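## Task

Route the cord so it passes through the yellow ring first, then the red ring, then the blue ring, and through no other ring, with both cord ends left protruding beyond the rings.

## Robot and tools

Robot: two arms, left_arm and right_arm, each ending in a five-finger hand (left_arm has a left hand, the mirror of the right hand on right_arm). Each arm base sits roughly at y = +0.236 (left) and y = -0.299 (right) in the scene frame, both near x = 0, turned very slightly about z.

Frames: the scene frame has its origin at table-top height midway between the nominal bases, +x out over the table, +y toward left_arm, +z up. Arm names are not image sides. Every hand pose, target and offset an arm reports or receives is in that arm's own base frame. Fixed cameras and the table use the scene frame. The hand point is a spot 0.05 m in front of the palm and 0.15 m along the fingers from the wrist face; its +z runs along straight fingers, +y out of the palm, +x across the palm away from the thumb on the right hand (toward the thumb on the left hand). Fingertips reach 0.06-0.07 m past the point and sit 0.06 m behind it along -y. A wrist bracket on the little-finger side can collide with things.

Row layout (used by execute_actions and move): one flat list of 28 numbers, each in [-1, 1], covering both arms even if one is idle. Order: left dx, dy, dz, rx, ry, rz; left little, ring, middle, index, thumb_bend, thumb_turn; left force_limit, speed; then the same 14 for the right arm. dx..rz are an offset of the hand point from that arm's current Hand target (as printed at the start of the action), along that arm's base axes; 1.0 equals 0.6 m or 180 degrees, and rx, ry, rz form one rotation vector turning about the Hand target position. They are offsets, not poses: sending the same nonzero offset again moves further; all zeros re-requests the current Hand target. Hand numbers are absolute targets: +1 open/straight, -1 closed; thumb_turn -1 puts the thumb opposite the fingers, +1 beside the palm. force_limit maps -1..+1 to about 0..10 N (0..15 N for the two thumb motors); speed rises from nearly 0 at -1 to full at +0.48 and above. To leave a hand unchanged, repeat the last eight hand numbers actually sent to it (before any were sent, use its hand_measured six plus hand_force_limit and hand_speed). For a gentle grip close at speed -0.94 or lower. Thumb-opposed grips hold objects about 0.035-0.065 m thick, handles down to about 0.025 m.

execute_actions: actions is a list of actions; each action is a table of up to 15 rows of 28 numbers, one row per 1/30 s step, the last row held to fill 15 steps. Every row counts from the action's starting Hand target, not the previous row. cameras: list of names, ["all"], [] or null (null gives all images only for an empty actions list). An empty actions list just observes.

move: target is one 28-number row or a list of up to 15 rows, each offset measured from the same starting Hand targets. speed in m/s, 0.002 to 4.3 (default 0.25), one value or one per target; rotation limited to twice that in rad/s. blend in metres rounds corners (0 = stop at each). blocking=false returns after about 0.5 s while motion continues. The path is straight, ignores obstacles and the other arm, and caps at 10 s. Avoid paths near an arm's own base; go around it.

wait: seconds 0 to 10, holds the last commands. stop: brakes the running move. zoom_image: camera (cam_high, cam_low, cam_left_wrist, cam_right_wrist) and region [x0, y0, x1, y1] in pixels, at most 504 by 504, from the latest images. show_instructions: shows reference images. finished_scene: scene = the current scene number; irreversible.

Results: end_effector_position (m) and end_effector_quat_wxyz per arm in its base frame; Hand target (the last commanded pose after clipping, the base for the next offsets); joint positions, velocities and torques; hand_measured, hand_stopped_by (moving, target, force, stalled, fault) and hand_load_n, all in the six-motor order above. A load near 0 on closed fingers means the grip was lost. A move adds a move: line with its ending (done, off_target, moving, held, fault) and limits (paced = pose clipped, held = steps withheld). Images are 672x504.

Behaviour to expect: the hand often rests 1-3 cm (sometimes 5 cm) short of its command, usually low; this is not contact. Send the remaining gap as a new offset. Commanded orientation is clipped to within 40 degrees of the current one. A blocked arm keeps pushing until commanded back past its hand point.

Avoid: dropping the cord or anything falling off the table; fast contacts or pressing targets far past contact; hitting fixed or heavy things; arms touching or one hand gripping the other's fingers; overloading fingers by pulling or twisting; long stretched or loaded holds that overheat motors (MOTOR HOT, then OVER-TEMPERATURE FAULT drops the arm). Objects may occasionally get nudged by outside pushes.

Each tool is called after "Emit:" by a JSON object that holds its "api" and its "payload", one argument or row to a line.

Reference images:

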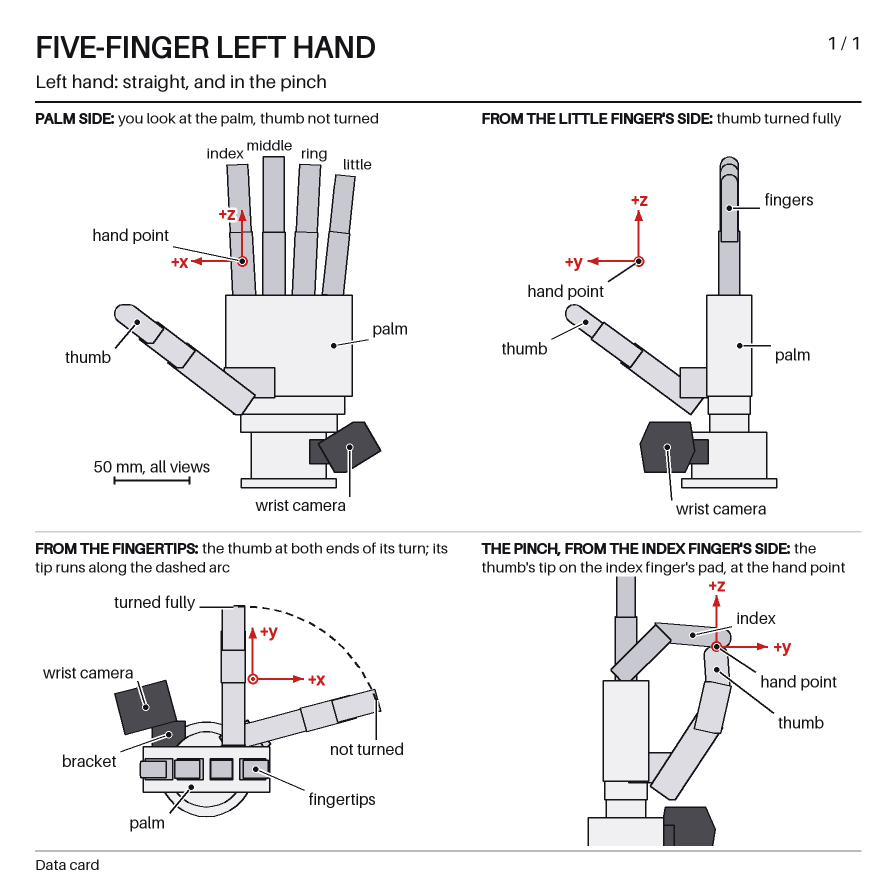

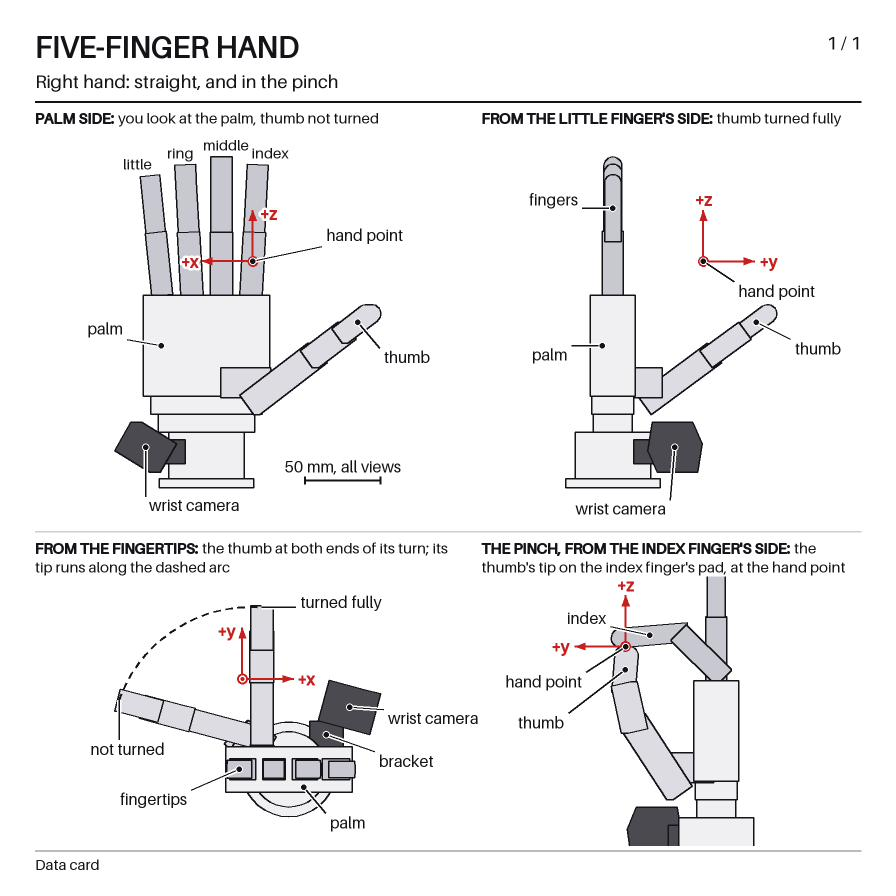

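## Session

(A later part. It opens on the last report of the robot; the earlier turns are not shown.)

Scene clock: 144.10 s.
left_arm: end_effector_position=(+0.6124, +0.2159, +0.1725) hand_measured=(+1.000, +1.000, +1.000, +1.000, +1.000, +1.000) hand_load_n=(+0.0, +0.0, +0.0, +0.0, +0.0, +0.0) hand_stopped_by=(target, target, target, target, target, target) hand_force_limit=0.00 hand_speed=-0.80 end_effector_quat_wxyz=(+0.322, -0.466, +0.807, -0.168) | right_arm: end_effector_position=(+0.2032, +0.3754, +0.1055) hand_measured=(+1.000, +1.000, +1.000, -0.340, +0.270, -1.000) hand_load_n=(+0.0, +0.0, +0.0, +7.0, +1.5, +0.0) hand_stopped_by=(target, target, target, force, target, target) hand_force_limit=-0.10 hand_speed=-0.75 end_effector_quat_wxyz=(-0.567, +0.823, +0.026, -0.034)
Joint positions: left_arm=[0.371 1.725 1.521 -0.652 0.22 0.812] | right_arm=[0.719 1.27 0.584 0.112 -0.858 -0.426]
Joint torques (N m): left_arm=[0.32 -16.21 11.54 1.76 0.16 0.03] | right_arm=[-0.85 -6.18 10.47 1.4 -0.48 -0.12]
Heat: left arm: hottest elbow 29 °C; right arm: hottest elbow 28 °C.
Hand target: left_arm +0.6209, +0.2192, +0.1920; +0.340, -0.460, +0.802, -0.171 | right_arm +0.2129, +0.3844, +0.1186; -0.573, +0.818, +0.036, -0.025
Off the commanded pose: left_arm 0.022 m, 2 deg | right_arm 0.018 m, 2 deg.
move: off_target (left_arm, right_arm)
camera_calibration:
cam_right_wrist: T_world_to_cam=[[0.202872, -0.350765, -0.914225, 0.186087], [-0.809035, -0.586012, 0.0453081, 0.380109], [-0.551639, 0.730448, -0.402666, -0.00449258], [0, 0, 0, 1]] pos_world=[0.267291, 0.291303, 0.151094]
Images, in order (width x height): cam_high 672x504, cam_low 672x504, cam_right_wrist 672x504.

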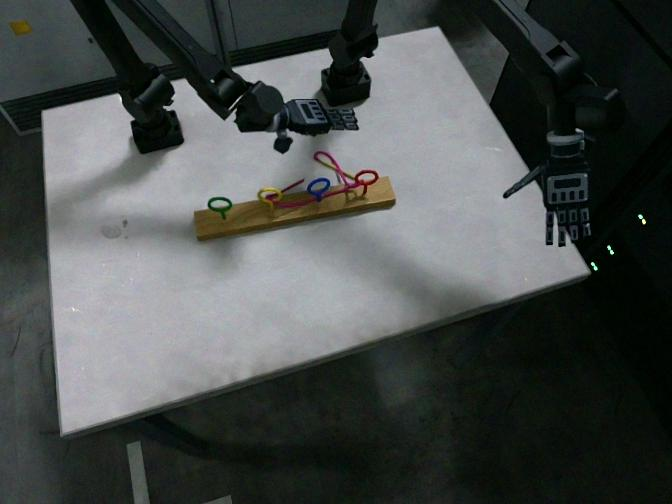

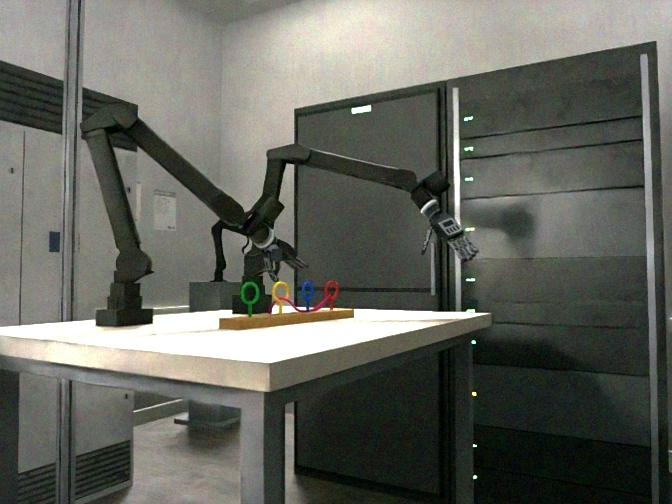

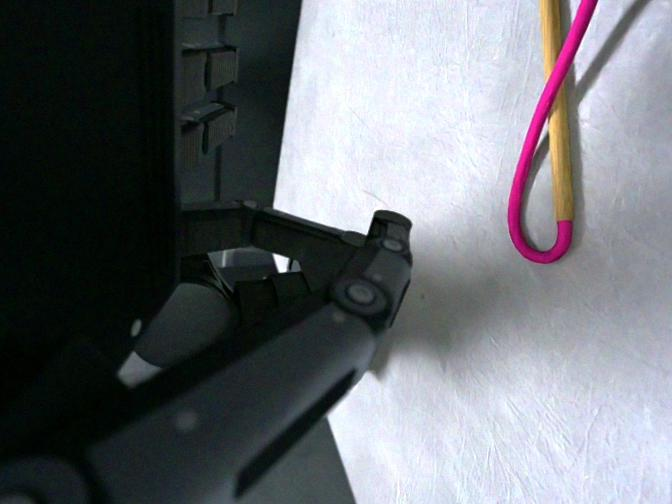

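Emit:
{"api": "move", "payload": {
  "target": [0,0,0,0,0,0,1,1,1,1,1,1,0,-0.8,-0.0182,-0.0073,-0.1393,0,0,0,1,1,1,0.15,0.27,-1,-0.1,0],
  "speed": 0.2,
  "cameras": ["cam_right_wrist"]
}}

Emit:
{"api": "zoom_image", "payload": {
  "camera": "cam_right_wrist",
  "region": [300, 100, 600, 325]
}}

Scene clock: 153.10 s.
left_arm: end_effector_position=(+0.6124, +0.2159, +0.1725) hand_measured=(+1.000, +1.000, +1.000, +1.000, +1.000, +1.000) hand_load_n=(+0.0, +0.0, +0.0, +0.0, +0.0, +0.0) hand_stopped_by=(target, target, target, target, target, target) hand_force_limit=0.00 hand_speed=-0.80 end_effector_quat_wxyz=(+0.322, -0.466, +0.807, -0.168) | right_arm: end_effector_position=(+0.2037, +0.3754, +0.0313) hand_measured=(+1.000, +1.000, +1.000, +0.150, +0.270, -1.000) hand_load_n=(+0.0, +0.0, +0.0, +0.0, +0.0, +0.0) hand_stopped_by=(target, target, target, target, target, target) hand_force_limit=-0.10 hand_speed=0.00 end_effector_quat_wxyz=(-0.568, +0.822, +0.026, -0.029)
Joint positions: left_arm=[0.371 1.725 1.521 -0.652 0.22 0.812] | right_arm=[0.721 1.485 0.501 0.417 -0.851 -0.426]
Joint torques (N m): left_arm=[0.44 -16.32 11.63 1.77 0.14 0.05] | right_arm=[-0.03 -7.94 5.46 2.62 -0.35 -0.03]
Heat: left arm: hottest elbow 29 °C; right arm: hottest elbow 28 °C.
Hand target: left_arm +0.6209, +0.2192, +0.1920; +0.340, -0.460, +0.802, -0.171 | right_arm +0.2021, +0.3800, +0.0350; -0.573, +0.818, +0.036, -0.025
Off the commanded pose: left_arm 0.022 m, 2 deg | right_arm 0.006 m, 1 deg.
move: off_target (left_arm)
camera_calibration:
cam_right_wrist: T_world_to_cam=[[0.209084, -0.349436, -0.913334, 0.116269], [-0.812085, -0.582371, 0.0369061, 0.38343], [-0.544796, 0.733988, -0.405536, -0.0366291], [0, 0, 0, 1]] pos_world=[0.267113, 0.290813, 0.0771873]
Images, in order (width x height): cam_right_wrist 672x504.

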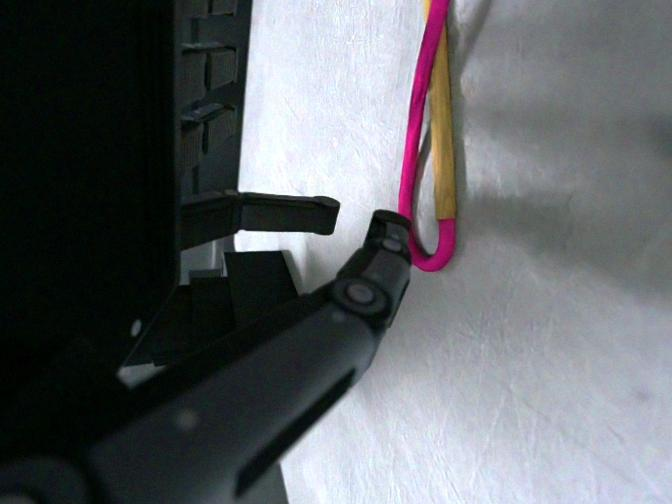

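Scaled by 1.680 from the camera's 672x504 image, which has a finer 960x720 frame.

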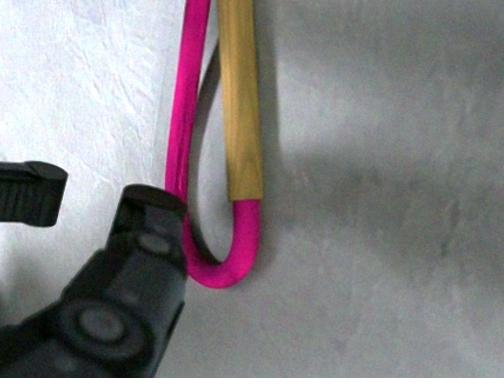

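Emit:
{"api": "move", "payload": {
  "target": [
    [0,0,0,0,0,0,1,1,1,1,1,1,0,-0.8,0.0065,-0.0167,-0.015,0,0,0,1,1,1,0.15,0.27,-1,-0.1,0],
    [0,0,0,0,0,0,1,1,1,1,1,1,0,-0.8,0.0065,-0.0167,-0.0583,0,0,0,1,1,1,0.15,0.27,-1,-0.1,0]
  ],
  "speed": 0.1,
  "cameras": ["cam_right_wrist"]
}}

Emit:
{"api": "zoom_image", "payload": {
  "camera": "cam_right_wrist",
  "region": [250, 100, 550, 325]
}}

Scene clock: 160.10 s.
left_arm: end_effector_position=(+0.6124, +0.2159, +0.1725) hand_measured=(+1.000, +1.000, +1.000, +1.000, +1.000, +1.000) hand_load_n=(-0.5, +0.0, +0.0, +0.0, +0.0, +0.0) hand_stopped_by=(target, target, target, target, target, target) hand_force_limit=0.00 hand_speed=-0.80 end_effector_quat_wxyz=(+0.322, -0.466, +0.807, -0.168) | right_arm: end_effector_position=(+0.2003, +0.3719, +0.0004) hand_measured=(+1.000, +1.000, +1.000, +0.150, +0.270, -1.000) hand_load_n=(+0.0, +0.0, +0.0, +0.0, +0.0, +0.0) hand_stopped_by=(target, target, target, target, target, target) hand_force_limit=-0.10 hand_speed=0.00 end_effector_quat_wxyz=(-0.570, +0.821, +0.034, -0.035)
Joint positions: left_arm=[0.371 1.725 1.521 -0.652 0.22 0.812] | right_arm=[0.714 1.594 0.478 0.542 -0.874 -0.441]
Joint torques (N m): left_arm=[0.26 -15.74 11.43 1.73 0.16 0] | right_arm=[-1.85 -7.71 4.23 2.63 -0.45 -0.13]
Heat: left arm: hottest elbow 29 °C; right arm: hottest elbow 28 °C.
Hand target: left_arm +0.6209, +0.2192, +0.1920; +0.340, -0.460, +0.802, -0.171 | right_arm +0.2059, +0.3700, -0.0001; -0.573, +0.818, +0.036, -0.025
Off the commanded pose: left_arm 0.022 m, 2 deg | right_arm 0.006 m, 1 deg.
move: off_target (left_arm)
camera_calibration:
cam_right_wrist: T_world_to_cam=[[0.215371, -0.340516, -0.91524, 0.0829633], [-0.801206, -0.597437, 0.0337399, 0.383189], [-0.558287, 0.726029, -0.401494, -0.0428748], [0, 0, 0, 1]] pos_world=[0.265209, 0.28831, 0.0457885]
Images, in order (width x height): cam_right_wrist 672x504.

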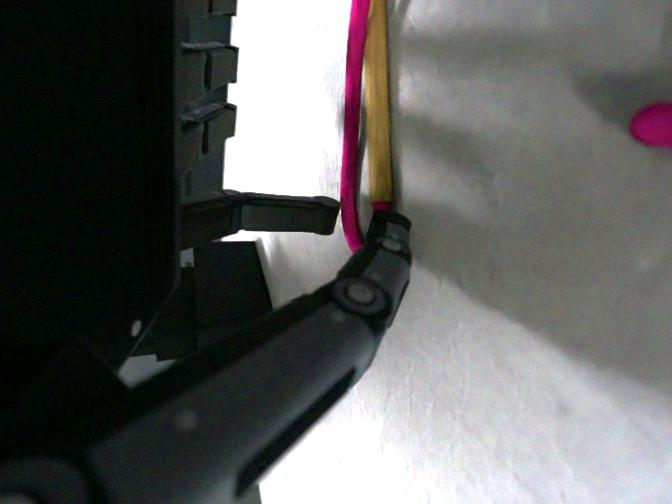

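Scaled by 1.680 from the camera's 672x504 image, which has a finer 960x720 frame.

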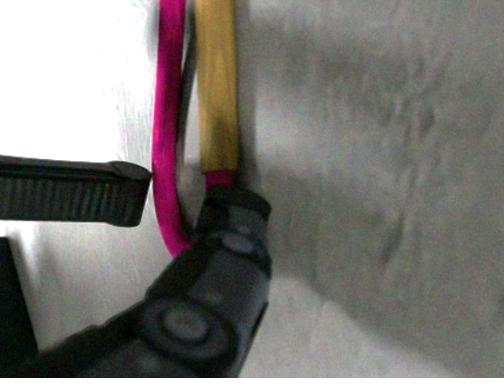

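Emit:
{"api": "move", "payload": {
  "target": [
    [0,0,0,0,0,0,1,1,1,1,1,1,0,-0.8,0.008,-0.008,0,0,0,0,1,1,1,0.15,0.27,-1,-0.1,0],
    [0,0,0,0,0,0,1,1,1,1,1,1,0,-0.8,0.008,-0.008,0,0,0,0,1,1,1,-0.12,0.27,-1,-0.2,-0.75],
    [0,0,0,0,0,0,1,1,1,1,1,1,0,-0.8,0.008,-0.008,0,0,0,0,1,1,1,-0.35,0.27,-1,0.1,-0.75]
  ],
  "speed": 0.1,
  "cameras": ["cam_right_wrist"]
}}

Emit:
{"api": "zoom_image", "payload": {
  "camera": "cam_right_wrist",
  "region": [250, 100, 550, 325]
}}

Scene clock: 164.37 s.
left_arm: end_effector_position=(+0.6124, +0.2159, +0.1725) hand_measured=(+1.000, +1.000, +1.000, +1.000, +1.000, +1.000) hand_load_n=(+0.0, +0.0, +0.0, +0.0, +0.0, +0.0) hand_stopped_by=(target, target, target, target, target, target) hand_force_limit=0.00 hand_speed=-0.80 end_effector_quat_wxyz=(+0.322, -0.466, +0.807, -0.168) | right_arm: end_effector_position=(+0.2065, +0.3676, +0.0012) hand_measured=(+1.000, +1.000, +1.000, -0.346, +0.270, -1.000) hand_load_n=(+0.0, +0.0, +0.0, +8.5, +2.5, +0.0) hand_stopped_by=(target, target, target, force, target, target) hand_force_limit=0.10 hand_speed=-0.75 end_effector_quat_wxyz=(-0.573, +0.818, +0.035, -0.030)
Joint positions: left_arm=[0.371 1.725 1.521 -0.652 0.22 0.812] | right_arm=[0.692 1.594 0.478 0.542 -0.89 -0.457]
Joint torques (N m): left_arm=[0.26 -15.74 11.45 1.84 0.17 0.02] | right_arm=[-1.79 -7.82 4.48 1.89 -0.52 -0.15]
Heat: left arm: hottest elbow 29 °C; right arm: hottest elbow 28 °C.
Hand target: left_arm +0.6209, +0.2192, +0.1920; +0.340, -0.460, +0.802, -0.171 | right_arm +0.2106, +0.3652, -0.0001; -0.573, +0.818, +0.036, -0.025
Off the commanded pose: left_arm 0.022 m, 2 deg | right_arm 0.005 m, 1 deg.
move: off_target (left_arm)
camera_calibration:
cam_right_wrist: T_world_to_cam=[[0.222274, -0.333749, -0.916082, 0.0770923], [-0.803239, -0.595252, 0.0219688, 0.385151], [-0.552631, 0.730949, -0.400389, -0.0389092], [0, 0, 0, 1]] pos_world=[0.27073, 0.283432, 0.0465827]
Images, in order (width x height): cam_right_wrist 672x504.

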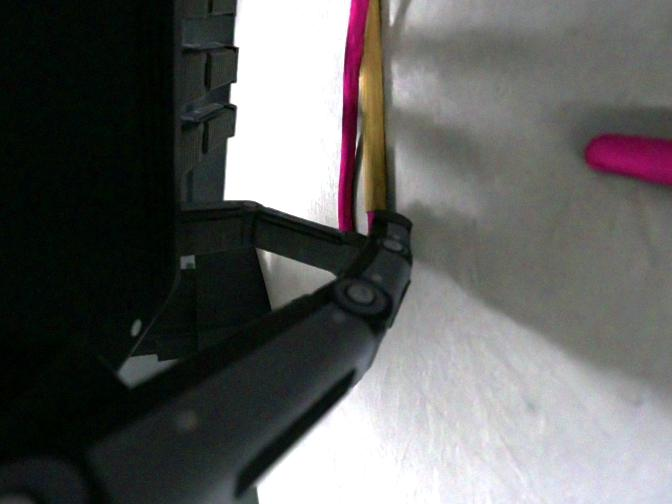

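Scaled by 1.680 from the camera's 672x504 image, which has a finer 960x720 frame.

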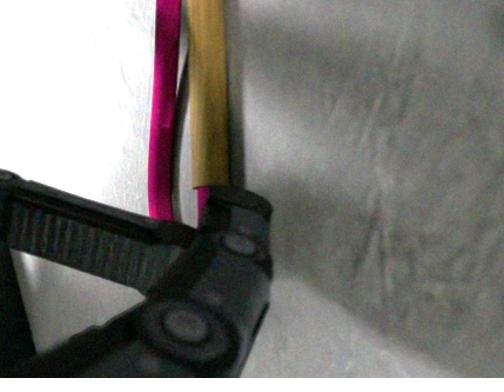

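Emit:
{"api": "move", "payload": {
  "target": [
    [0,0,0,0,0,0,1,1,1,1,1,1,0,-0.8,0,0,0,0,0,0,1,1,1,0.2,0.27,-1,0.1,0],
    [0,0,0,0,0,0,1,1,1,1,1,1,0,-0.8,0,0,0.05,0,0,0,1,1,1,0.2,0.27,-1,0.1,0],
    [0,0,0,0,0,0,1,1,1,1,1,1,0,-0.8,0.0417,0.0083,0.05,0,0,0,1,1,1,0.2,0.27,-1,0.1,0],
    [0,0,0,0,0,0,1,1,1,1,1,1,0,-0.8,0.0417,0.0083,-0.004,0,0,0,1,1,1,0.2,0.27,-1,0.1,0]
  ],
  "speed": 0.15,
  "cameras": ["cam_right_wrist"]
}}

Emit:
{"api": "zoom_image", "payload": {
  "camera": "cam_right_wrist",
  "region": [250, 100, 550, 325]
}}

Scene clock: 184.47 s.
left_arm: end_effector_position=(+0.6124, +0.2159, +0.1725) hand_measured=(+1.000, +1.000, +1.000, +1.000, +1.000, +1.000) hand_load_n=(+0.0, +0.0, +0.0, +0.0, +0.0, +0.0) hand_stopped_by=(target, target, target, target, target, target) hand_force_limit=0.00 hand_speed=-0.80 end_effector_quat_wxyz=(+0.322, -0.466, +0.807, -0.168) | right_arm: end_effector_position=(+0.2266, +0.3663, -0.0030) hand_measured=(+1.000, +1.000, +1.000, +0.200, +0.270, -1.000) hand_load_n=(+0.0, +0.0, +0.0, -0.5, -0.5, +0.5) hand_stopped_by=(target, target, target, target, target, target) hand_force_limit=0.10 hand_speed=0.00 end_effector_quat_wxyz=(-0.569, +0.821, +0.030, -0.037)
Joint positions: left_arm=[0.371 1.725 1.521 -0.652 0.22 0.812] | right_arm=[0.651 1.632 0.53 0.483 -0.926 -0.49]
Joint torques (N m): left_arm=[-0.09 -16.09 11.37 1.76 0.18 0.05] | right_arm=[-1.14 -7.94 5.68 2.51 -0.26 -0.12]
Heat: left arm: hottest elbow 29 °C; right arm: hottest elbow 27 °C.
Hand target: left_arm +0.6209, +0.2192, +0.1920; +0.340, -0.460, +0.802, -0.171 | right_arm +0.2357, +0.3702, -0.0025; -0.573, +0.818, +0.036, -0.025
Off the commanded pose: left_arm 0.022 m, 2 deg | right_arm 0.010 m, 2 deg.
move: off_target (left_arm)
camera_calibration:
cam_right_wrist: T_world_to_cam=[[0.206451, -0.342433, -0.916579, 0.0750686], [-0.803009, -0.594537, 0.041248, 0.400438], [-0.559065, 0.727506, -0.39772, -0.0258804], [0, 0, 0, 1]] pos_world=[0.291589, 0.28261, 0.0419959]
Images, in order (width x height): cam_right_wrist 672x504.

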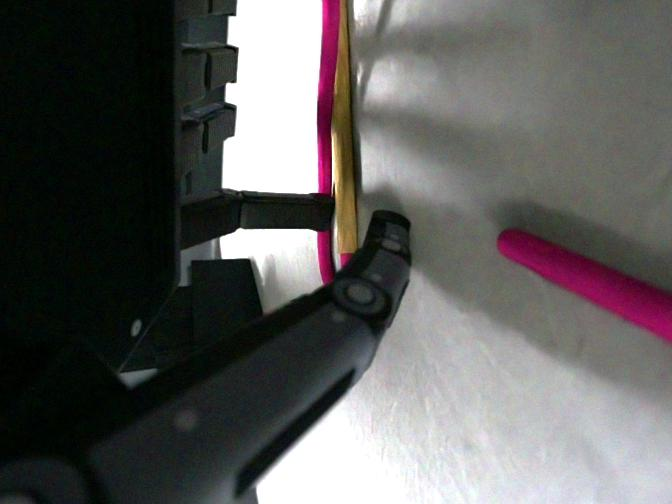

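Scaled by 1.680 from the camera's 672x504 image, which has a finer 960x720 frame.

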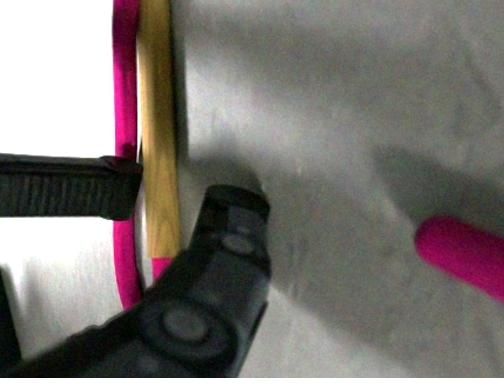

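Emit:
{"api": "move", "payload": {
  "target": [
    [0,0,0,0,0,0,1,1,1,1,1,1,0,-0.8,0,0,0,0,0,0,1,1,1,-0.12,0.27,-1,-0.2,-0.75],
    [0,0,0,0,0,0,1,1,1,1,1,1,0,-0.8,0,0,0,0,0,0,1,1,1,-0.35,0.27,-1,0.2,-0.75]
  ],
  "speed": 0.1,
  "cameras": ["cam_right_wrist"]
}}

Emit:
{"api": "zoom_image", "payload": {
  "camera": "cam_right_wrist",
  "region": [250, 100, 550, 325]
}}

Scene clock: 186.43 s.
left_arm: end_effector_position=(+0.6124, +0.2159, +0.1725) hand_measured=(+1.000, +1.000, +1.000, +1.000, +1.000, +1.000) hand_load_n=(+0.0, +0.0, +0.0, +0.0, +0.0, +0.0) hand_stopped_by=(target, target, target, target, target, target) hand_force_limit=0.00 hand_speed=-0.80 end_effector_quat_wxyz=(+0.322, -0.466, +0.807, -0.168) | right_arm: end_effector_position=(+0.2267, +0.3665, -0.0027) hand_measured=(+1.000, +1.000, +1.000, -0.254, +0.272, -1.000) hand_load_n=(+0.0, +0.0, +0.0, +6.5, +4.0, -1.0) hand_stopped_by=(target, target, target, force, target, target) hand_force_limit=0.20 hand_speed=-0.75 end_effector_quat_wxyz=(-0.570, +0.820, +0.031, -0.037)
Joint positions: left_arm=[0.371 1.725 1.521 -0.652 0.22 0.812] | right_arm=[0.651 1.632 0.53 0.485 -0.926 -0.49]
Joint torques (N m): left_arm=[0.56 -16.03 11.49 1.78 0.15 0.01] | right_arm=[-1.2 -7.88 5.68 2.37 -0.23 -0.13]
Heat: left arm: hottest elbow 29 °C; right arm: hottest elbow 27 °C.
Hand target: left_arm +0.6209, +0.2192, +0.1920; +0.340, -0.460, +0.802, -0.171 | right_arm +0.2357, +0.3702, -0.0024; -0.573, +0.818, +0.036, -0.025
Off the commanded pose: left_arm 0.022 m, 2 deg | right_arm 0.010 m, 2 deg.
move: off_target (left_arm)
camera_calibration:
cam_right_wrist: T_world_to_cam=[[0.207803, -0.340965, -0.916821, 0.0745918], [-0.802694, -0.595089, 0.0393779, 0.400773], [-0.559017, 0.727744, -0.397352, -0.0259486], [0, 0, 0, 1]] pos_world=[0.291692, 0.282813, 0.042295]
Images, in order (width x height): cam_right_wrist 672x504.

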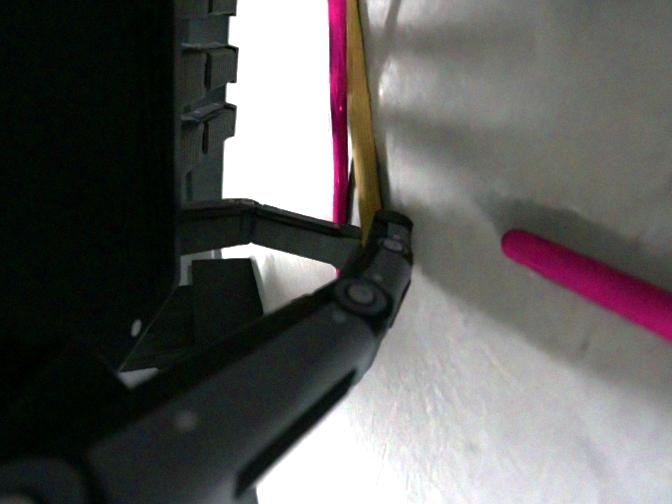

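Scaled by 1.680 from the camera's 672x504 image, which has a finer 960x720 frame.

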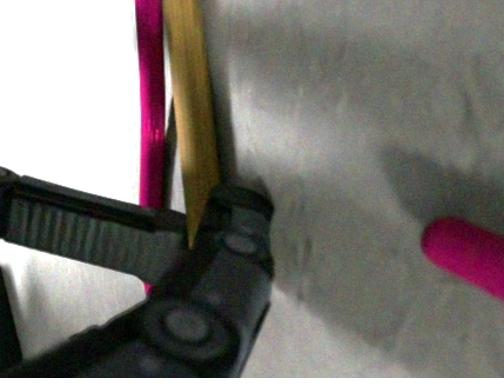

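Emit:
{"api": "move", "payload": {
  "target": [0,0,0,0,0,0,1,1,1,1,1,1,0,-0.8,-0.01,0,0.12,0,0,0,1,1,1,-0.35,0.27,-1,0.2,-0.75],
  "speed": 0.12,
  "cameras": ["cam_high","cam_low","cam_right_wrist"]
}}

Emit:
{"api": "zoom_image", "payload": {
  "camera": "cam_high",
  "region": [200, 100, 430, 260]
}}

Emit:
{"api": "zoom_image", "payload": {
  "camera": "cam_low",
  "region": [200, 200, 400, 340]
}}

Scene clock: 188.43 s.
left_arm: end_effector_position=(+0.6124, +0.2159, +0.1725) hand_measured=(+1.000, +1.000, +1.000, +1.000, +1.000, +1.000) hand_load_n=(+0.0, -0.5, +0.0, +0.0, +0.0, +0.0) hand_stopped_by=(target, target, target, target, target, target) hand_force_limit=0.00 hand_speed=-0.80 end_effector_quat_wxyz=(+0.322, -0.466, +0.807, -0.168) | right_arm: end_effector_position=(+0.2202, +0.3598, +0.0578) hand_measured=(+1.000, +1.000, +1.000, -0.254, +0.270, -1.000) hand_load_n=(+0.0, +0.0, -0.5, +0.0, +0.0, +0.0) hand_stopped_by=(target, target, target, force, target, target) hand_force_limit=0.20 hand_speed=-0.75 end_effector_quat_wxyz=(-0.568, +0.822, +0.028, -0.032)
Joint positions: left_arm=[0.371 1.725 1.521 -0.652 0.22 0.812] | right_arm=[0.651 1.405 0.542 0.245 -0.914 -0.49]
Joint torques (N m): left_arm=[0.09 -16.44 11.36 1.7 0.17 0.04] | right_arm=[-0.38 -7.24 9.28 1.37 -0.37 -0.03]
Heat: left arm: hottest elbow 29 °C; right arm: hottest elbow 27 °C.
Hand target: left_arm +0.6209, +0.2192, +0.1920; +0.340, -0.460, +0.802, -0.171 | right_arm +0.2296, +0.3702, +0.0695; -0.573, +0.818, +0.036, -0.025
Off the commanded pose: left_arm 0.022 m, 2 deg | right_arm 0.018 m, 1 deg.
move: off_target (left_arm, right_arm)
camera_calibration:
cam_right_wrist: T_world_to_cam=[[0.208035, -0.348114, -0.914078, 0.131452], [-0.80851, -0.587149, 0.0395983, 0.387565], [-0.550484, 0.730803, -0.403601, -0.00327], [0, 0, 0, 1]] pos_world=[0.284203, 0.275708, 0.10349]
Images, in order (width x height): cam_high 672x504, cam_low 672x504, cam_right_wrist 672x504.

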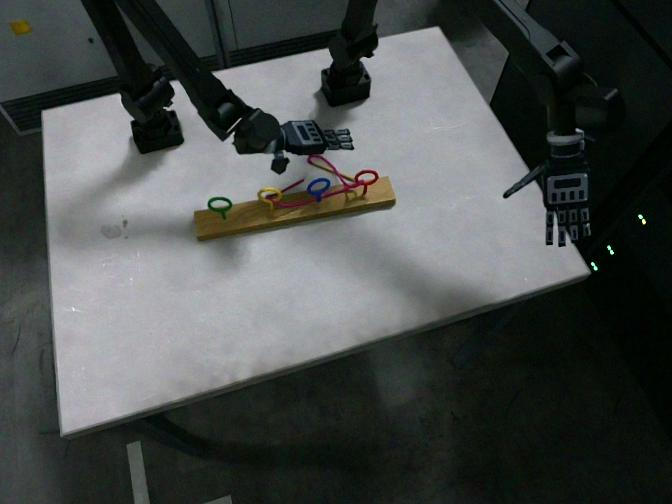

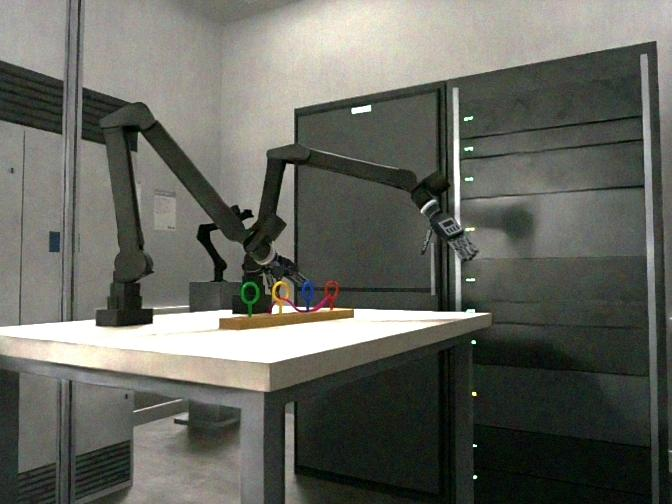

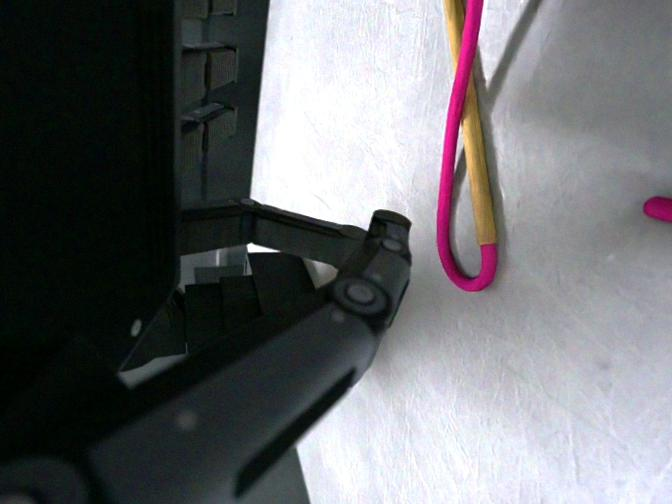

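Scaled by 2.191 from the camera's 672x504 image, which has a finer 960x720 frame.

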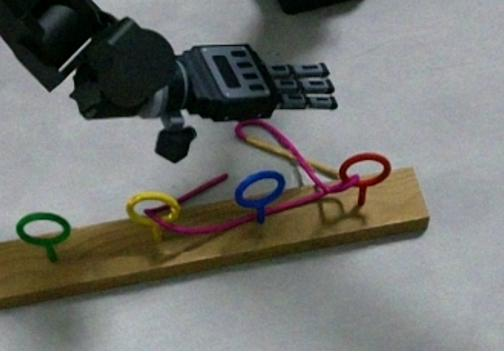

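Scaled by 2.520 from the camera's 672x504 image, which has a finer 960x720 frame.

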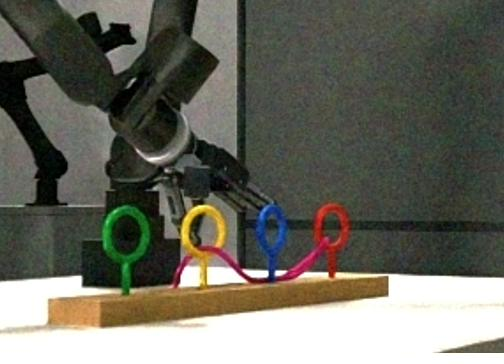

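Emit:
{"api": "move", "payload": {
  "target": [
    [0,0,0,0,0,0,1,1,1,1,1,1,0,-0.8,0.0198,0.0003,0,-0.0546,-0.011,0.0719,1,1,1,0.0,0.27,-1,0.1,0],
    [0,0,0,0,0,0,1,1,1,1,1,1,0,-0.8,0.0198,0.0003,-0.0575,-0.0546,-0.011,0.0719,1,1,1,0.0,0.27,-1,0.1,0]
  ],
  "speed": 0.15,
  "cameras": ["cam_right_wrist"]
}}

Scene clock: 200.23 s.
left_arm: end_effector_position=(+0.6124, +0.2159, +0.1725) hand_measured=(+1.000, +1.000, +1.000, +1.000, +1.000, +1.000) hand_load_n=(+0.0, +0.0, +0.0, +0.0, +0.0, +0.0) hand_stopped_by=(target, target, target, target, target, target) hand_force_limit=0.00 hand_speed=-0.80 end_effector_quat_wxyz=(+0.322, -0.466, +0.807, -0.168) | right_arm: end_effector_position=(+0.2410, +0.3643, +0.0344) hand_measured=(+1.000, +1.000, +1.000, +0.000, +0.270, -1.000) hand_load_n=(+0.0, +0.0, +0.0, +0.0, +0.0, +0.5) hand_stopped_by=(target, target, target, target, target, target) hand_force_limit=0.10 hand_speed=0.00 end_effector_quat_wxyz=(-0.490, +0.859, +0.121, -0.085)
Joint positions: left_arm=[0.371 1.725 1.521 -0.652 0.22 0.812] | right_arm=[0.66 1.553 0.794 -0.284 -0.947 -0.917]
Joint torques (N m): left_arm=[0.21 -16.21 11.48 1.85 0.19 0.06] | right_arm=[0.03 -9.82 6.82 1.98 -0.59 -0.13]
Heat: left arm: hottest elbow 29 °C; right arm: hottest elbow 27 °C.
Hand target: left_arm +0.6209, +0.2192, +0.1920; +0.340, -0.460, +0.802, -0.171 | right_arm +0.2416, +0.3703, +0.0350; -0.494, +0.856, +0.135, -0.078
Off the commanded pose: left_arm 0.022 m, 2 deg | right_arm 0.006 m, 2 deg.
move: off_target (left_arm)
camera_calibration:
cam_right_wrist: T_world_to_cam=[[0.317796, -0.436854, -0.841525, 0.11065], [-0.666042, -0.734536, 0.129788, 0.424141], [-0.674829, 0.519245, -0.524395, 0.106629], [0, 0, 0, 1]] pos_world=[0.319288, 0.304518, 0.0939817]
Images, in order (width x height): cam_right_wrist 672x504.

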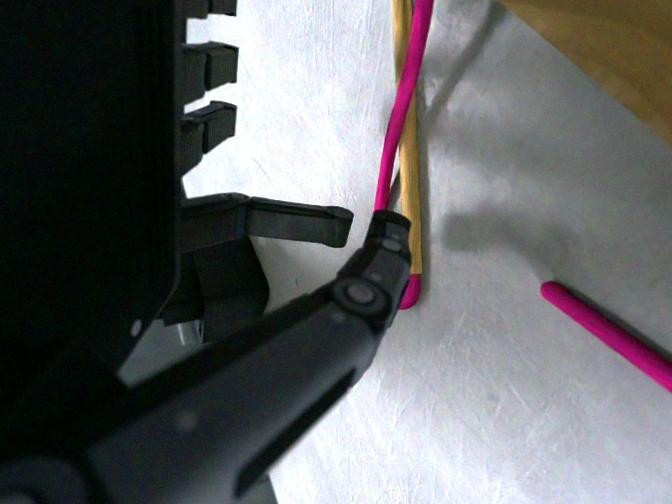

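Emit:
{"api": "move", "payload": {
  "target": [0,0,0,0,0,0,1,1,1,1,1,1,0,-0.8,-0.007,0.003,-0.0533,0,0,0,1,1,1,0.0,0.27,-1,0.1,0],
  "speed": 0.08,
  "cameras": ["cam_right_wrist"]
}}

Emit:
{"api": "zoom_image", "payload": {
  "camera": "cam_right_wrist",
  "region": [250, 100, 550, 325]
}}

Scene clock: 202.80 s.
left_arm: end_effector_position=(+0.6124, +0.2159, +0.1725) hand_measured=(+1.000, +1.000, +1.000, +1.000, +1.000, +1.000) hand_load_n=(+0.0, +0.0, +0.0, +0.0, +0.0, +0.0) hand_stopped_by=(target, target, target, target, target, target) hand_force_limit=0.00 hand_speed=-0.80 end_effector_quat_wxyz=(+0.322, -0.466, +0.807, -0.168) | right_arm: end_effector_position=(+0.2407, +0.3688, +0.0063) hand_measured=(+1.000, +1.000, +1.000, +0.000, +0.270, -1.000) hand_load_n=(-0.5, +0.0, +0.0, +0.0, +0.0, +0.0) hand_stopped_by=(target, target, target, target, target, target) hand_force_limit=0.10 hand_speed=0.00 end_effector_quat_wxyz=(-0.494, +0.856, +0.130, -0.077)
Joint positions: left_arm=[0.371 1.725 1.521 -0.652 0.22 0.812] | right_arm=[0.67 1.616 0.766 -0.169 -0.943 -0.917]
Joint torques (N m): left_arm=[0.15 -15.85 11.49 1.66 0.17 0.02] | right_arm=[0.03 -9.7 5.65 2.02 -0.56 0.01]
Heat: left arm: hottest elbow 29 °C; right arm: hottest elbow 27 °C.
Hand target: left_arm +0.6209, +0.2192, +0.1920; +0.340, -0.460, +0.802, -0.171 | right_arm +0.2373, +0.3721, +0.0030; -0.494, +0.856, +0.135, -0.078
Off the commanded pose: left_arm 0.022 m, 2 deg | right_arm 0.006 m, 1 deg.
move: off_target (left_arm)
camera_calibration:
cam_right_wrist: T_world_to_cam=[[0.33863, -0.424748, -0.839594, 0.0795579], [-0.662671, -0.741131, 0.107664, 0.432722], [-0.66798, 0.519917, -0.532438, 0.0876219], [0, 0, 0, 1]] pos_world=[0.318341, 0.308939, 0.0668612]
Images, in order (width x height): cam_right_wrist 672x504.

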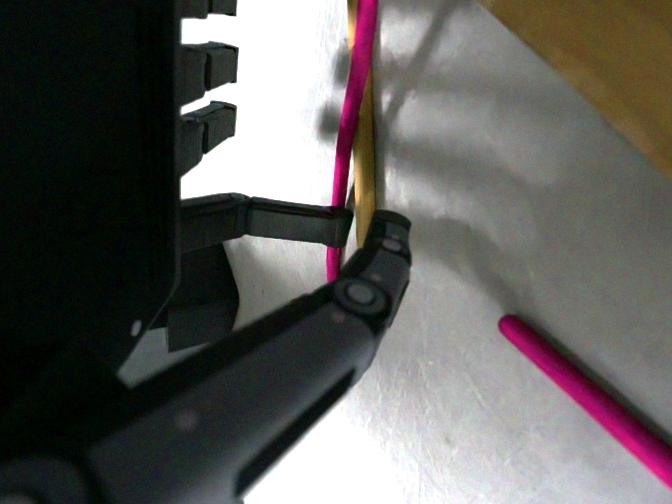

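Scaled by 1.680 from the camera's 672x504 image, which has a finer 960x720 frame.

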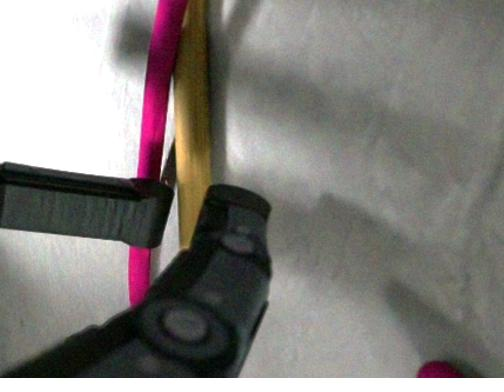

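Emit:
{"api": "move", "payload": {
  "target": [
    [0,0,0,0,0,0,1,1,1,1,1,1,0,-0.8,0,0,0,0,0,0,1,1,1,-0.12,0.27,-1,-0.2,-0.75],
    [0,0,0,0,0,0,1,1,1,1,1,1,0,-0.8,0,0,-0.013,0,0,0,1,1,1,-0.12,0.27,-1,-0.2,-0.75]
  ],
  "speed": 0.05,
  "cameras": ["cam_right_wrist"]
}}

Emit:
{"api": "zoom_image", "payload": {
  "camera": "cam_right_wrist",
  "region": [250, 100, 550, 325]
}}

Scene clock: 205.37 s.
left_arm: end_effector_position=(+0.6124, +0.2159, +0.1725) hand_measured=(+1.000, +1.000, +1.000, +1.000, +1.000, +1.000) hand_load_n=(+0.0, +0.0, +0.0, +0.0, +0.0, +0.0) hand_stopped_by=(target, target, target, target, target, target) hand_force_limit=0.00 hand_speed=-0.80 end_effector_quat_wxyz=(+0.322, -0.466, +0.807, -0.168) | right_arm: end_effector_position=(+0.2416, +0.3699, +0.0055) hand_measured=(+1.000, +1.000, +1.000, -0.120, +0.270, -1.000) hand_load_n=(+0.0, +0.0, +0.0, -0.5, +0.0, +0.0) hand_stopped_by=(target, target, target, target, target, target) hand_force_limit=-0.20 hand_speed=-0.75 end_effector_quat_wxyz=(-0.497, +0.854, +0.133, -0.074)
Joint positions: left_arm=[0.371 1.725 1.521 -0.652 0.22 0.812] | right_arm=[0.67 1.619 0.762 -0.15 -0.945 -0.915]
Joint torques (N m): left_arm=[0.09 -16.03 11.44 1.76 0.16 0.02] | right_arm=[0.03 -8.35 5.46 2.21 -0.47 -0.05]
Heat: left arm: hottest elbow 29 °C; right arm: hottest elbow 27 °C.
Hand target: left_arm +0.6209, +0.2192, +0.1920; +0.340, -0.460, +0.802, -0.171 | right_arm +0.2373, +0.3720, -0.0049; -0.494, +0.856, +0.135, -0.078
Off the commanded pose: left_arm 0.022 m, 2 deg | right_arm 0.011 m, 1 deg.
move: off_target (left_arm, right_arm)
camera_calibration:
cam_right_wrist: T_world_to_cam=[[0.34477, -0.417576, -0.840692, 0.0749805], [-0.66336, -0.742048, 0.0965328, 0.434774], [-0.664144, 0.5244, -0.532839, 0.084617], [0, 0, 0, 1]] pos_world=[0.318759, 0.30956, 0.0661528]
Images, in order (width x height): cam_right_wrist 672x504.

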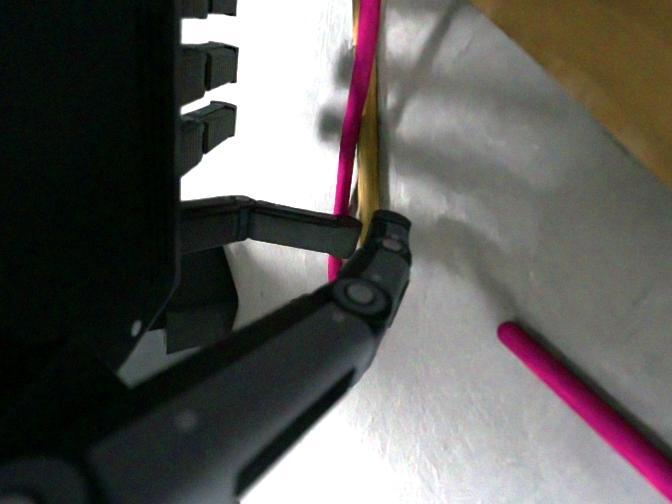

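Scaled by 1.680 from the camera's 672x504 image, which has a finer 960x720 frame.

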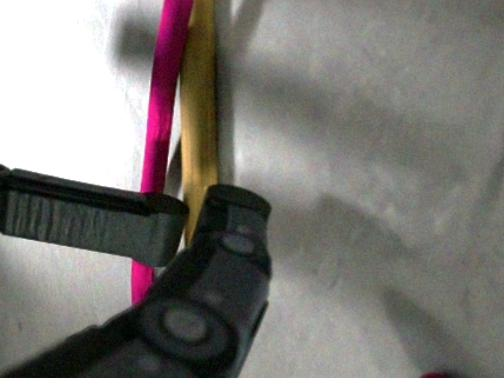

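Emit:
{"api": "move", "payload": {
  "target": [
    [0,0,0,0,0,0,1,1,1,1,1,1,0,-0.8,0,0,-0.013,0,0,0,1,1,1,-0.12,0.27,-1,-0.2,-0.75]
  ],
  "speed": 0.05,
  "cameras": []
}}

Scene clock: 207.40 s.
left_arm: end_effector_position=(+0.6124, +0.2159, +0.1725) hand_measured=(+1.000, +1.000, +1.000, +1.000, +1.000, +1.000) hand_load_n=(+0.0, +0.0, +0.0, +0.0, +0.0, +0.0) hand_stopped_by=(target, target, target, target, target, target) hand_force_limit=0.00 hand_speed=-0.80 end_effector_quat_wxyz=(+0.322, -0.466, +0.807, -0.168) | right_arm: end_effector_position=(+0.2408, +0.3711, +0.0040) hand_measured=(+1.000, +1.000, +1.000, -0.120, +0.270, -1.000) hand_load_n=(+0.0, +0.0, +0.0, -0.5, +0.0, +0.0) hand_stopped_by=(target, target, target, target, target, target) hand_force_limit=-0.20 hand_speed=-0.75 end_effector_quat_wxyz=(-0.501, +0.852, +0.130, -0.075)
Joint positions: left_arm=[0.371 1.725 1.521 -0.652 0.22 0.812] | right_arm=[0.67 1.625 0.757 -0.128 -0.951 -0.902]
Joint torques (N m): left_arm=[0.21 -16.15 11.54 1.81 0.19 0.03] | right_arm=[0.09 -7.24 5.41 2.33 -0.21 -0.21]
Heat: left arm: hottest elbow 29 °C; right arm: hottest elbow 27 °C.
Hand target: left_arm +0.6209, +0.2192, +0.1920; +0.340, -0.460, +0.802, -0.171 | right_arm +0.2374, +0.3721, -0.0125; -0.494, +0.856, +0.135, -0.078
Off the commanded pose: left_arm 0.022 m, 2 deg | right_arm 0.017 m, 1 deg.
move: off_target (left_arm, right_arm)
No camera images: "cameras" was empty.

Emit:
{"api": "move", "payload": {
  "target": [
    [0,0,0,0,0,0,1,1,1,1,1,1,0,-0.8,0,0,0,0,0,0,1,1,1,-0.4,0.27,-1,0.3,-0.75]
  ],
  "speed": 0.05,
  "cameras": ["cam_right_wrist"]
}}

Emit:
{"api": "zoom_image", "payload": {
  "camera": "cam_right_wrist",
  "region": [250, 100, 550, 325]
}}

Scene clock: 208.60 s.
left_arm: end_effector_position=(+0.6124, +0.2159, +0.1725) hand_measured=(+1.000, +1.000, +1.000, +1.000, +1.000, +1.000) hand_load_n=(+0.0, +0.0, +0.0, +0.0, +0.0, +0.0) hand_stopped_by=(target, target, target, target, target, target) hand_force_limit=0.00 hand_speed=-0.80 end_effector_quat_wxyz=(+0.322, -0.466, +0.807, -0.168) | right_arm: end_effector_position=(+0.2413, +0.3711, +0.0000) hand_measured=(+1.000, +1.000, +1.000, -0.346, +0.270, -1.000) hand_load_n=(+0.0, +0.0, +0.0, +7.5, +2.5, +0.0) hand_stopped_by=(target, target, target, force, target, target) hand_force_limit=0.30 hand_speed=-0.75 end_effector_quat_wxyz=(-0.499, +0.854, +0.129, -0.075)
Joint positions: left_arm=[0.371 1.725 1.521 -0.652 0.22 0.812] | right_arm=[0.671 1.635 0.757 -0.122 -0.947 -0.902]
Joint torques (N m): left_arm=[0.26 -16.32 11.44 1.83 0.14 0.02] | right_arm=[0.03 -8.12 5.35 2.04 -0.39 -0.16]
Heat: left arm: hottest elbow 29 °C; right arm: hottest elbow 27 °C.
Hand target: left_arm +0.6209, +0.2192, +0.1920; +0.340, -0.460, +0.802, -0.171 | right_arm +0.2374, +0.3721, -0.0126; -0.494, +0.856, +0.135, -0.078
Off the commanded pose: left_arm 0.022 m, 2 deg | right_arm 0.013 m, 1 deg.
move: off_target (left_arm, right_arm)
camera_calibration:
cam_right_wrist: T_world_to_cam=[[0.336897, -0.417133, -0.844097, 0.072592], [-0.666216, -0.739112, 0.0993505, 0.43552], [-0.665325, 0.52888, -0.526905, 0.079429], [0, 0, 0, 1]] pos_world=[0.31854, 0.31017, 0.0598572]
Images, in order (width x height): cam_right_wrist 672x504.

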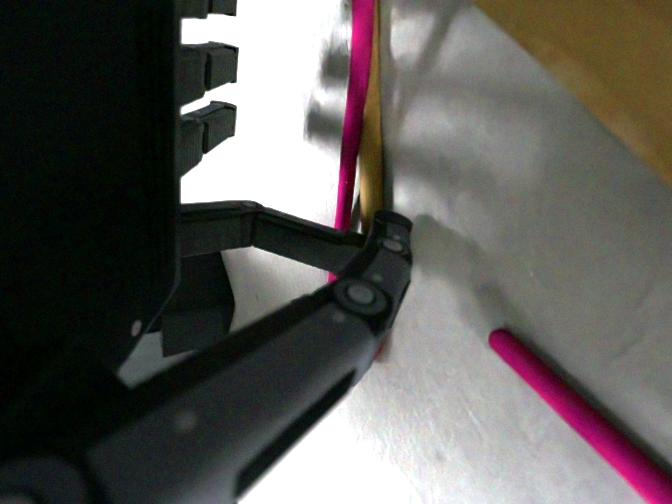

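Scaled by 1.680 from the camera's 672x504 image, which has a finer 960x720 frame.

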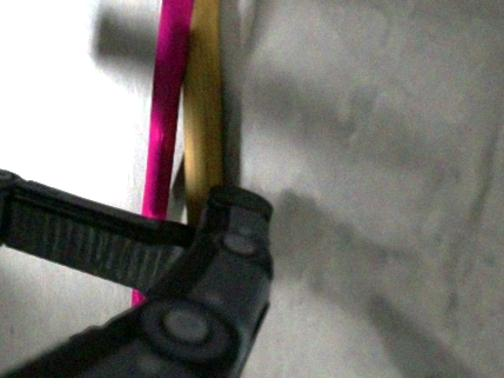

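Emit:
{"api": "move", "payload": {
  "target": [
    [0,0,0,0,0,0,1,1,1,1,1,1,0,-0.8,0,0,0.02,0,0,0,1,1,1,0.1,0.27,-1,0.1,0],
    [0,0,0,0,0,0,1,1,1,1,1,1,0,-0.8,0,0,0.08,0.0528,0.0172,0,1,1,1,0.05,0.27,-1,0.1,0]
  ],
  "speed": 0.15,
  "cameras": ["cam_right_wrist"]
}}

Scene clock: 214.93 s.
left_arm: end_effector_position=(+0.6124, +0.2159, +0.1725) hand_measured=(+1.000, +1.000, +1.000, +1.000, +1.000, +1.000) hand_load_n=(+0.0, +0.0, +0.0, +0.0, +0.0, +0.0) hand_stopped_by=(target, target, target, target, target, target) hand_force_limit=0.00 hand_speed=-0.80 end_effector_quat_wxyz=(+0.322, -0.466, +0.807, -0.168) | right_arm: end_effector_position=(+0.2335, +0.3738, +0.0314) hand_measured=(+1.000, +1.000, +1.000, +0.050, +0.270, -1.000) hand_load_n=(+0.0, +0.0, +0.0, +0.0, +0.0, +0.0) hand_stopped_by=(target, target, target, target, target, target) hand_force_limit=0.10 hand_speed=0.00 end_effector_quat_wxyz=(-0.562, +0.811, +0.131, -0.096)
Joint positions: left_arm=[0.371 1.725 1.521 -0.652 0.22 0.812] | right_arm=[0.635 1.6 0.723 -0.018 -1.106 -0.831]
Joint torques (N m): left_arm=[0.09 -16.26 11.44 1.76 0.17 0.04] | right_arm=[-1.67 -10.81 5.34 2.09 -0.74 0.11]
Heat: left arm: hottest elbow 29 °C; right arm: hottest elbow 27 °C.
Hand target: left_arm +0.6209, +0.2192, +0.1920; +0.340, -0.460, +0.802, -0.171 | right_arm +0.2373, +0.3721, +0.0354; -0.566, +0.809, +0.128, -0.090
Off the commanded pose: left_arm 0.022 m, 2 deg | right_arm 0.006 m, 1 deg.
move: off_target (left_arm)
camera_calibration:
cam_right_wrist: T_world_to_cam=[[0.296783, -0.279953, -0.912987, 0.0631314], [-0.642351, -0.765967, 0.0260641, 0.436031], [-0.706615, 0.578723, -0.407155, 0.0766452], [0, 0, 0, 1]] pos_world=[0.315507, 0.307303, 0.0774799]
Images, in order (width x height): cam_right_wrist 672x504.

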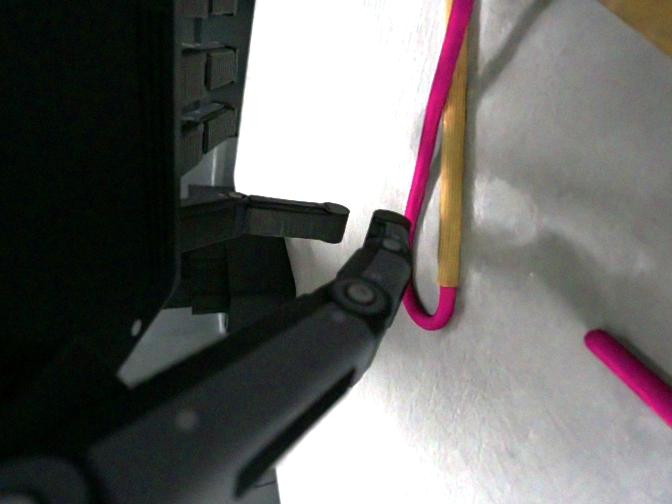

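Emit:
{"api": "move", "payload": {
  "target": [
    [0,0,0,0,0,0,1,1,1,1,1,1,0,-0.8,0.0128,-0.001,-0.0,0,0,0,1,1,1,-0.2,0.27,-1,0.1,0],
    [0,0,0,0,0,0,1,1,1,1,1,1,0,-0.8,0.0128,-0.001,-0.0573,0,0,0,1,1,1,-0.2,0.27,-1,0.1,0]
  ],
  "speed": 0.1,
  "cameras": ["cam_right_wrist"]
}}

Emit:
{"api": "zoom_image", "payload": {
  "camera": "cam_right_wrist",
  "region": [250, 100, 550, 325]
}}

Scene clock: 220.17 s.
left_arm: end_effector_position=(+0.6124, +0.2159, +0.1725) hand_measured=(+1.000, +1.000, +1.000, +1.000, +1.000, +1.000) hand_load_n=(+0.0, +0.0, +0.0, +0.0, +0.0, +0.0) hand_stopped_by=(target, target, target, target, target, target) hand_force_limit=0.00 hand_speed=-0.80 end_effector_quat_wxyz=(+0.322, -0.466, +0.807, -0.168) | right_arm: end_effector_position=(+0.2400, +0.3736, +0.0040) hand_measured=(+1.000, +1.000, +1.000, -0.200, +0.270, -1.000) hand_load_n=(+0.0, -0.5, +0.0, +0.0, +0.5, +0.0) hand_stopped_by=(target, target, target, target, target, target) hand_force_limit=0.10 hand_speed=0.00 end_effector_quat_wxyz=(-0.564, +0.811, +0.127, -0.098)
Joint positions: left_arm=[0.371 1.725 1.521 -0.652 0.22 0.812] | right_arm=[0.623 1.685 0.72 0.064 -1.114 -0.831]
Joint torques (N m): left_arm=[0.38 -16.03 11.56 1.76 0.16 0.04] | right_arm=[-1.61 -9.88 4.9 2.17 -0.74 -0.12]
Heat: left arm: hottest elbow 29 °C; right arm: hottest elbow 27 °C.
Hand target: left_arm +0.6209, +0.2192, +0.1920; +0.340, -0.460, +0.802, -0.171 | right_arm +0.2449, +0.3715, +0.0010; -0.566, +0.809, +0.128, -0.090
Off the commanded pose: left_arm 0.022 m, 2 deg | right_arm 0.006 m, 1 deg.
move: off_target (left_arm)
camera_calibration:
cam_right_wrist: T_world_to_cam=[[0.287513, -0.280184, -0.915878, 0.0384458], [-0.647333, -0.761625, 0.0297845, 0.440414], [-0.705901, 0.584315, -0.40035, 0.0679231], [0, 0, 0, 1]] pos_world=[0.321988, 0.306514, 0.0492871]
Images, in order (width x height): cam_right_wrist 672x504.

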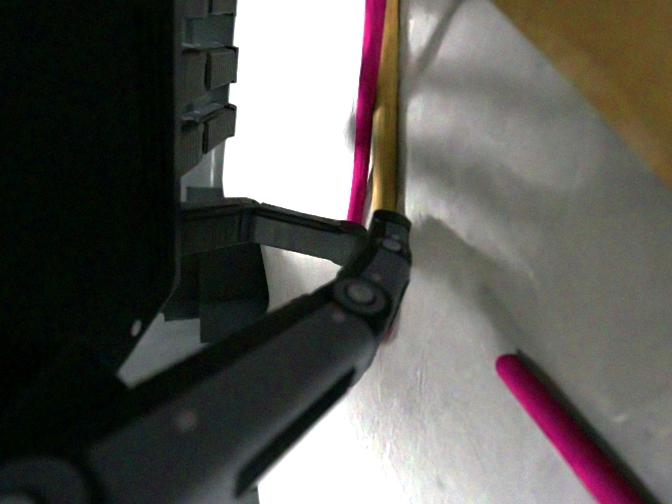

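Scaled by 1.680 from the camera's 672x504 image, which has a finer 960x720 frame.

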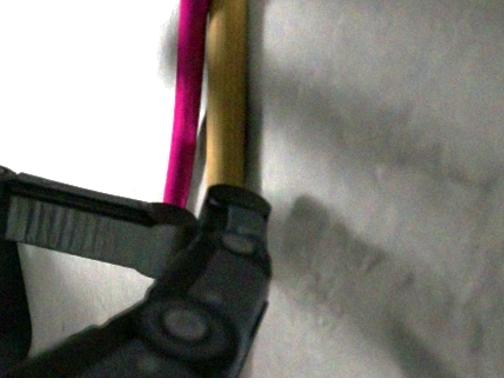

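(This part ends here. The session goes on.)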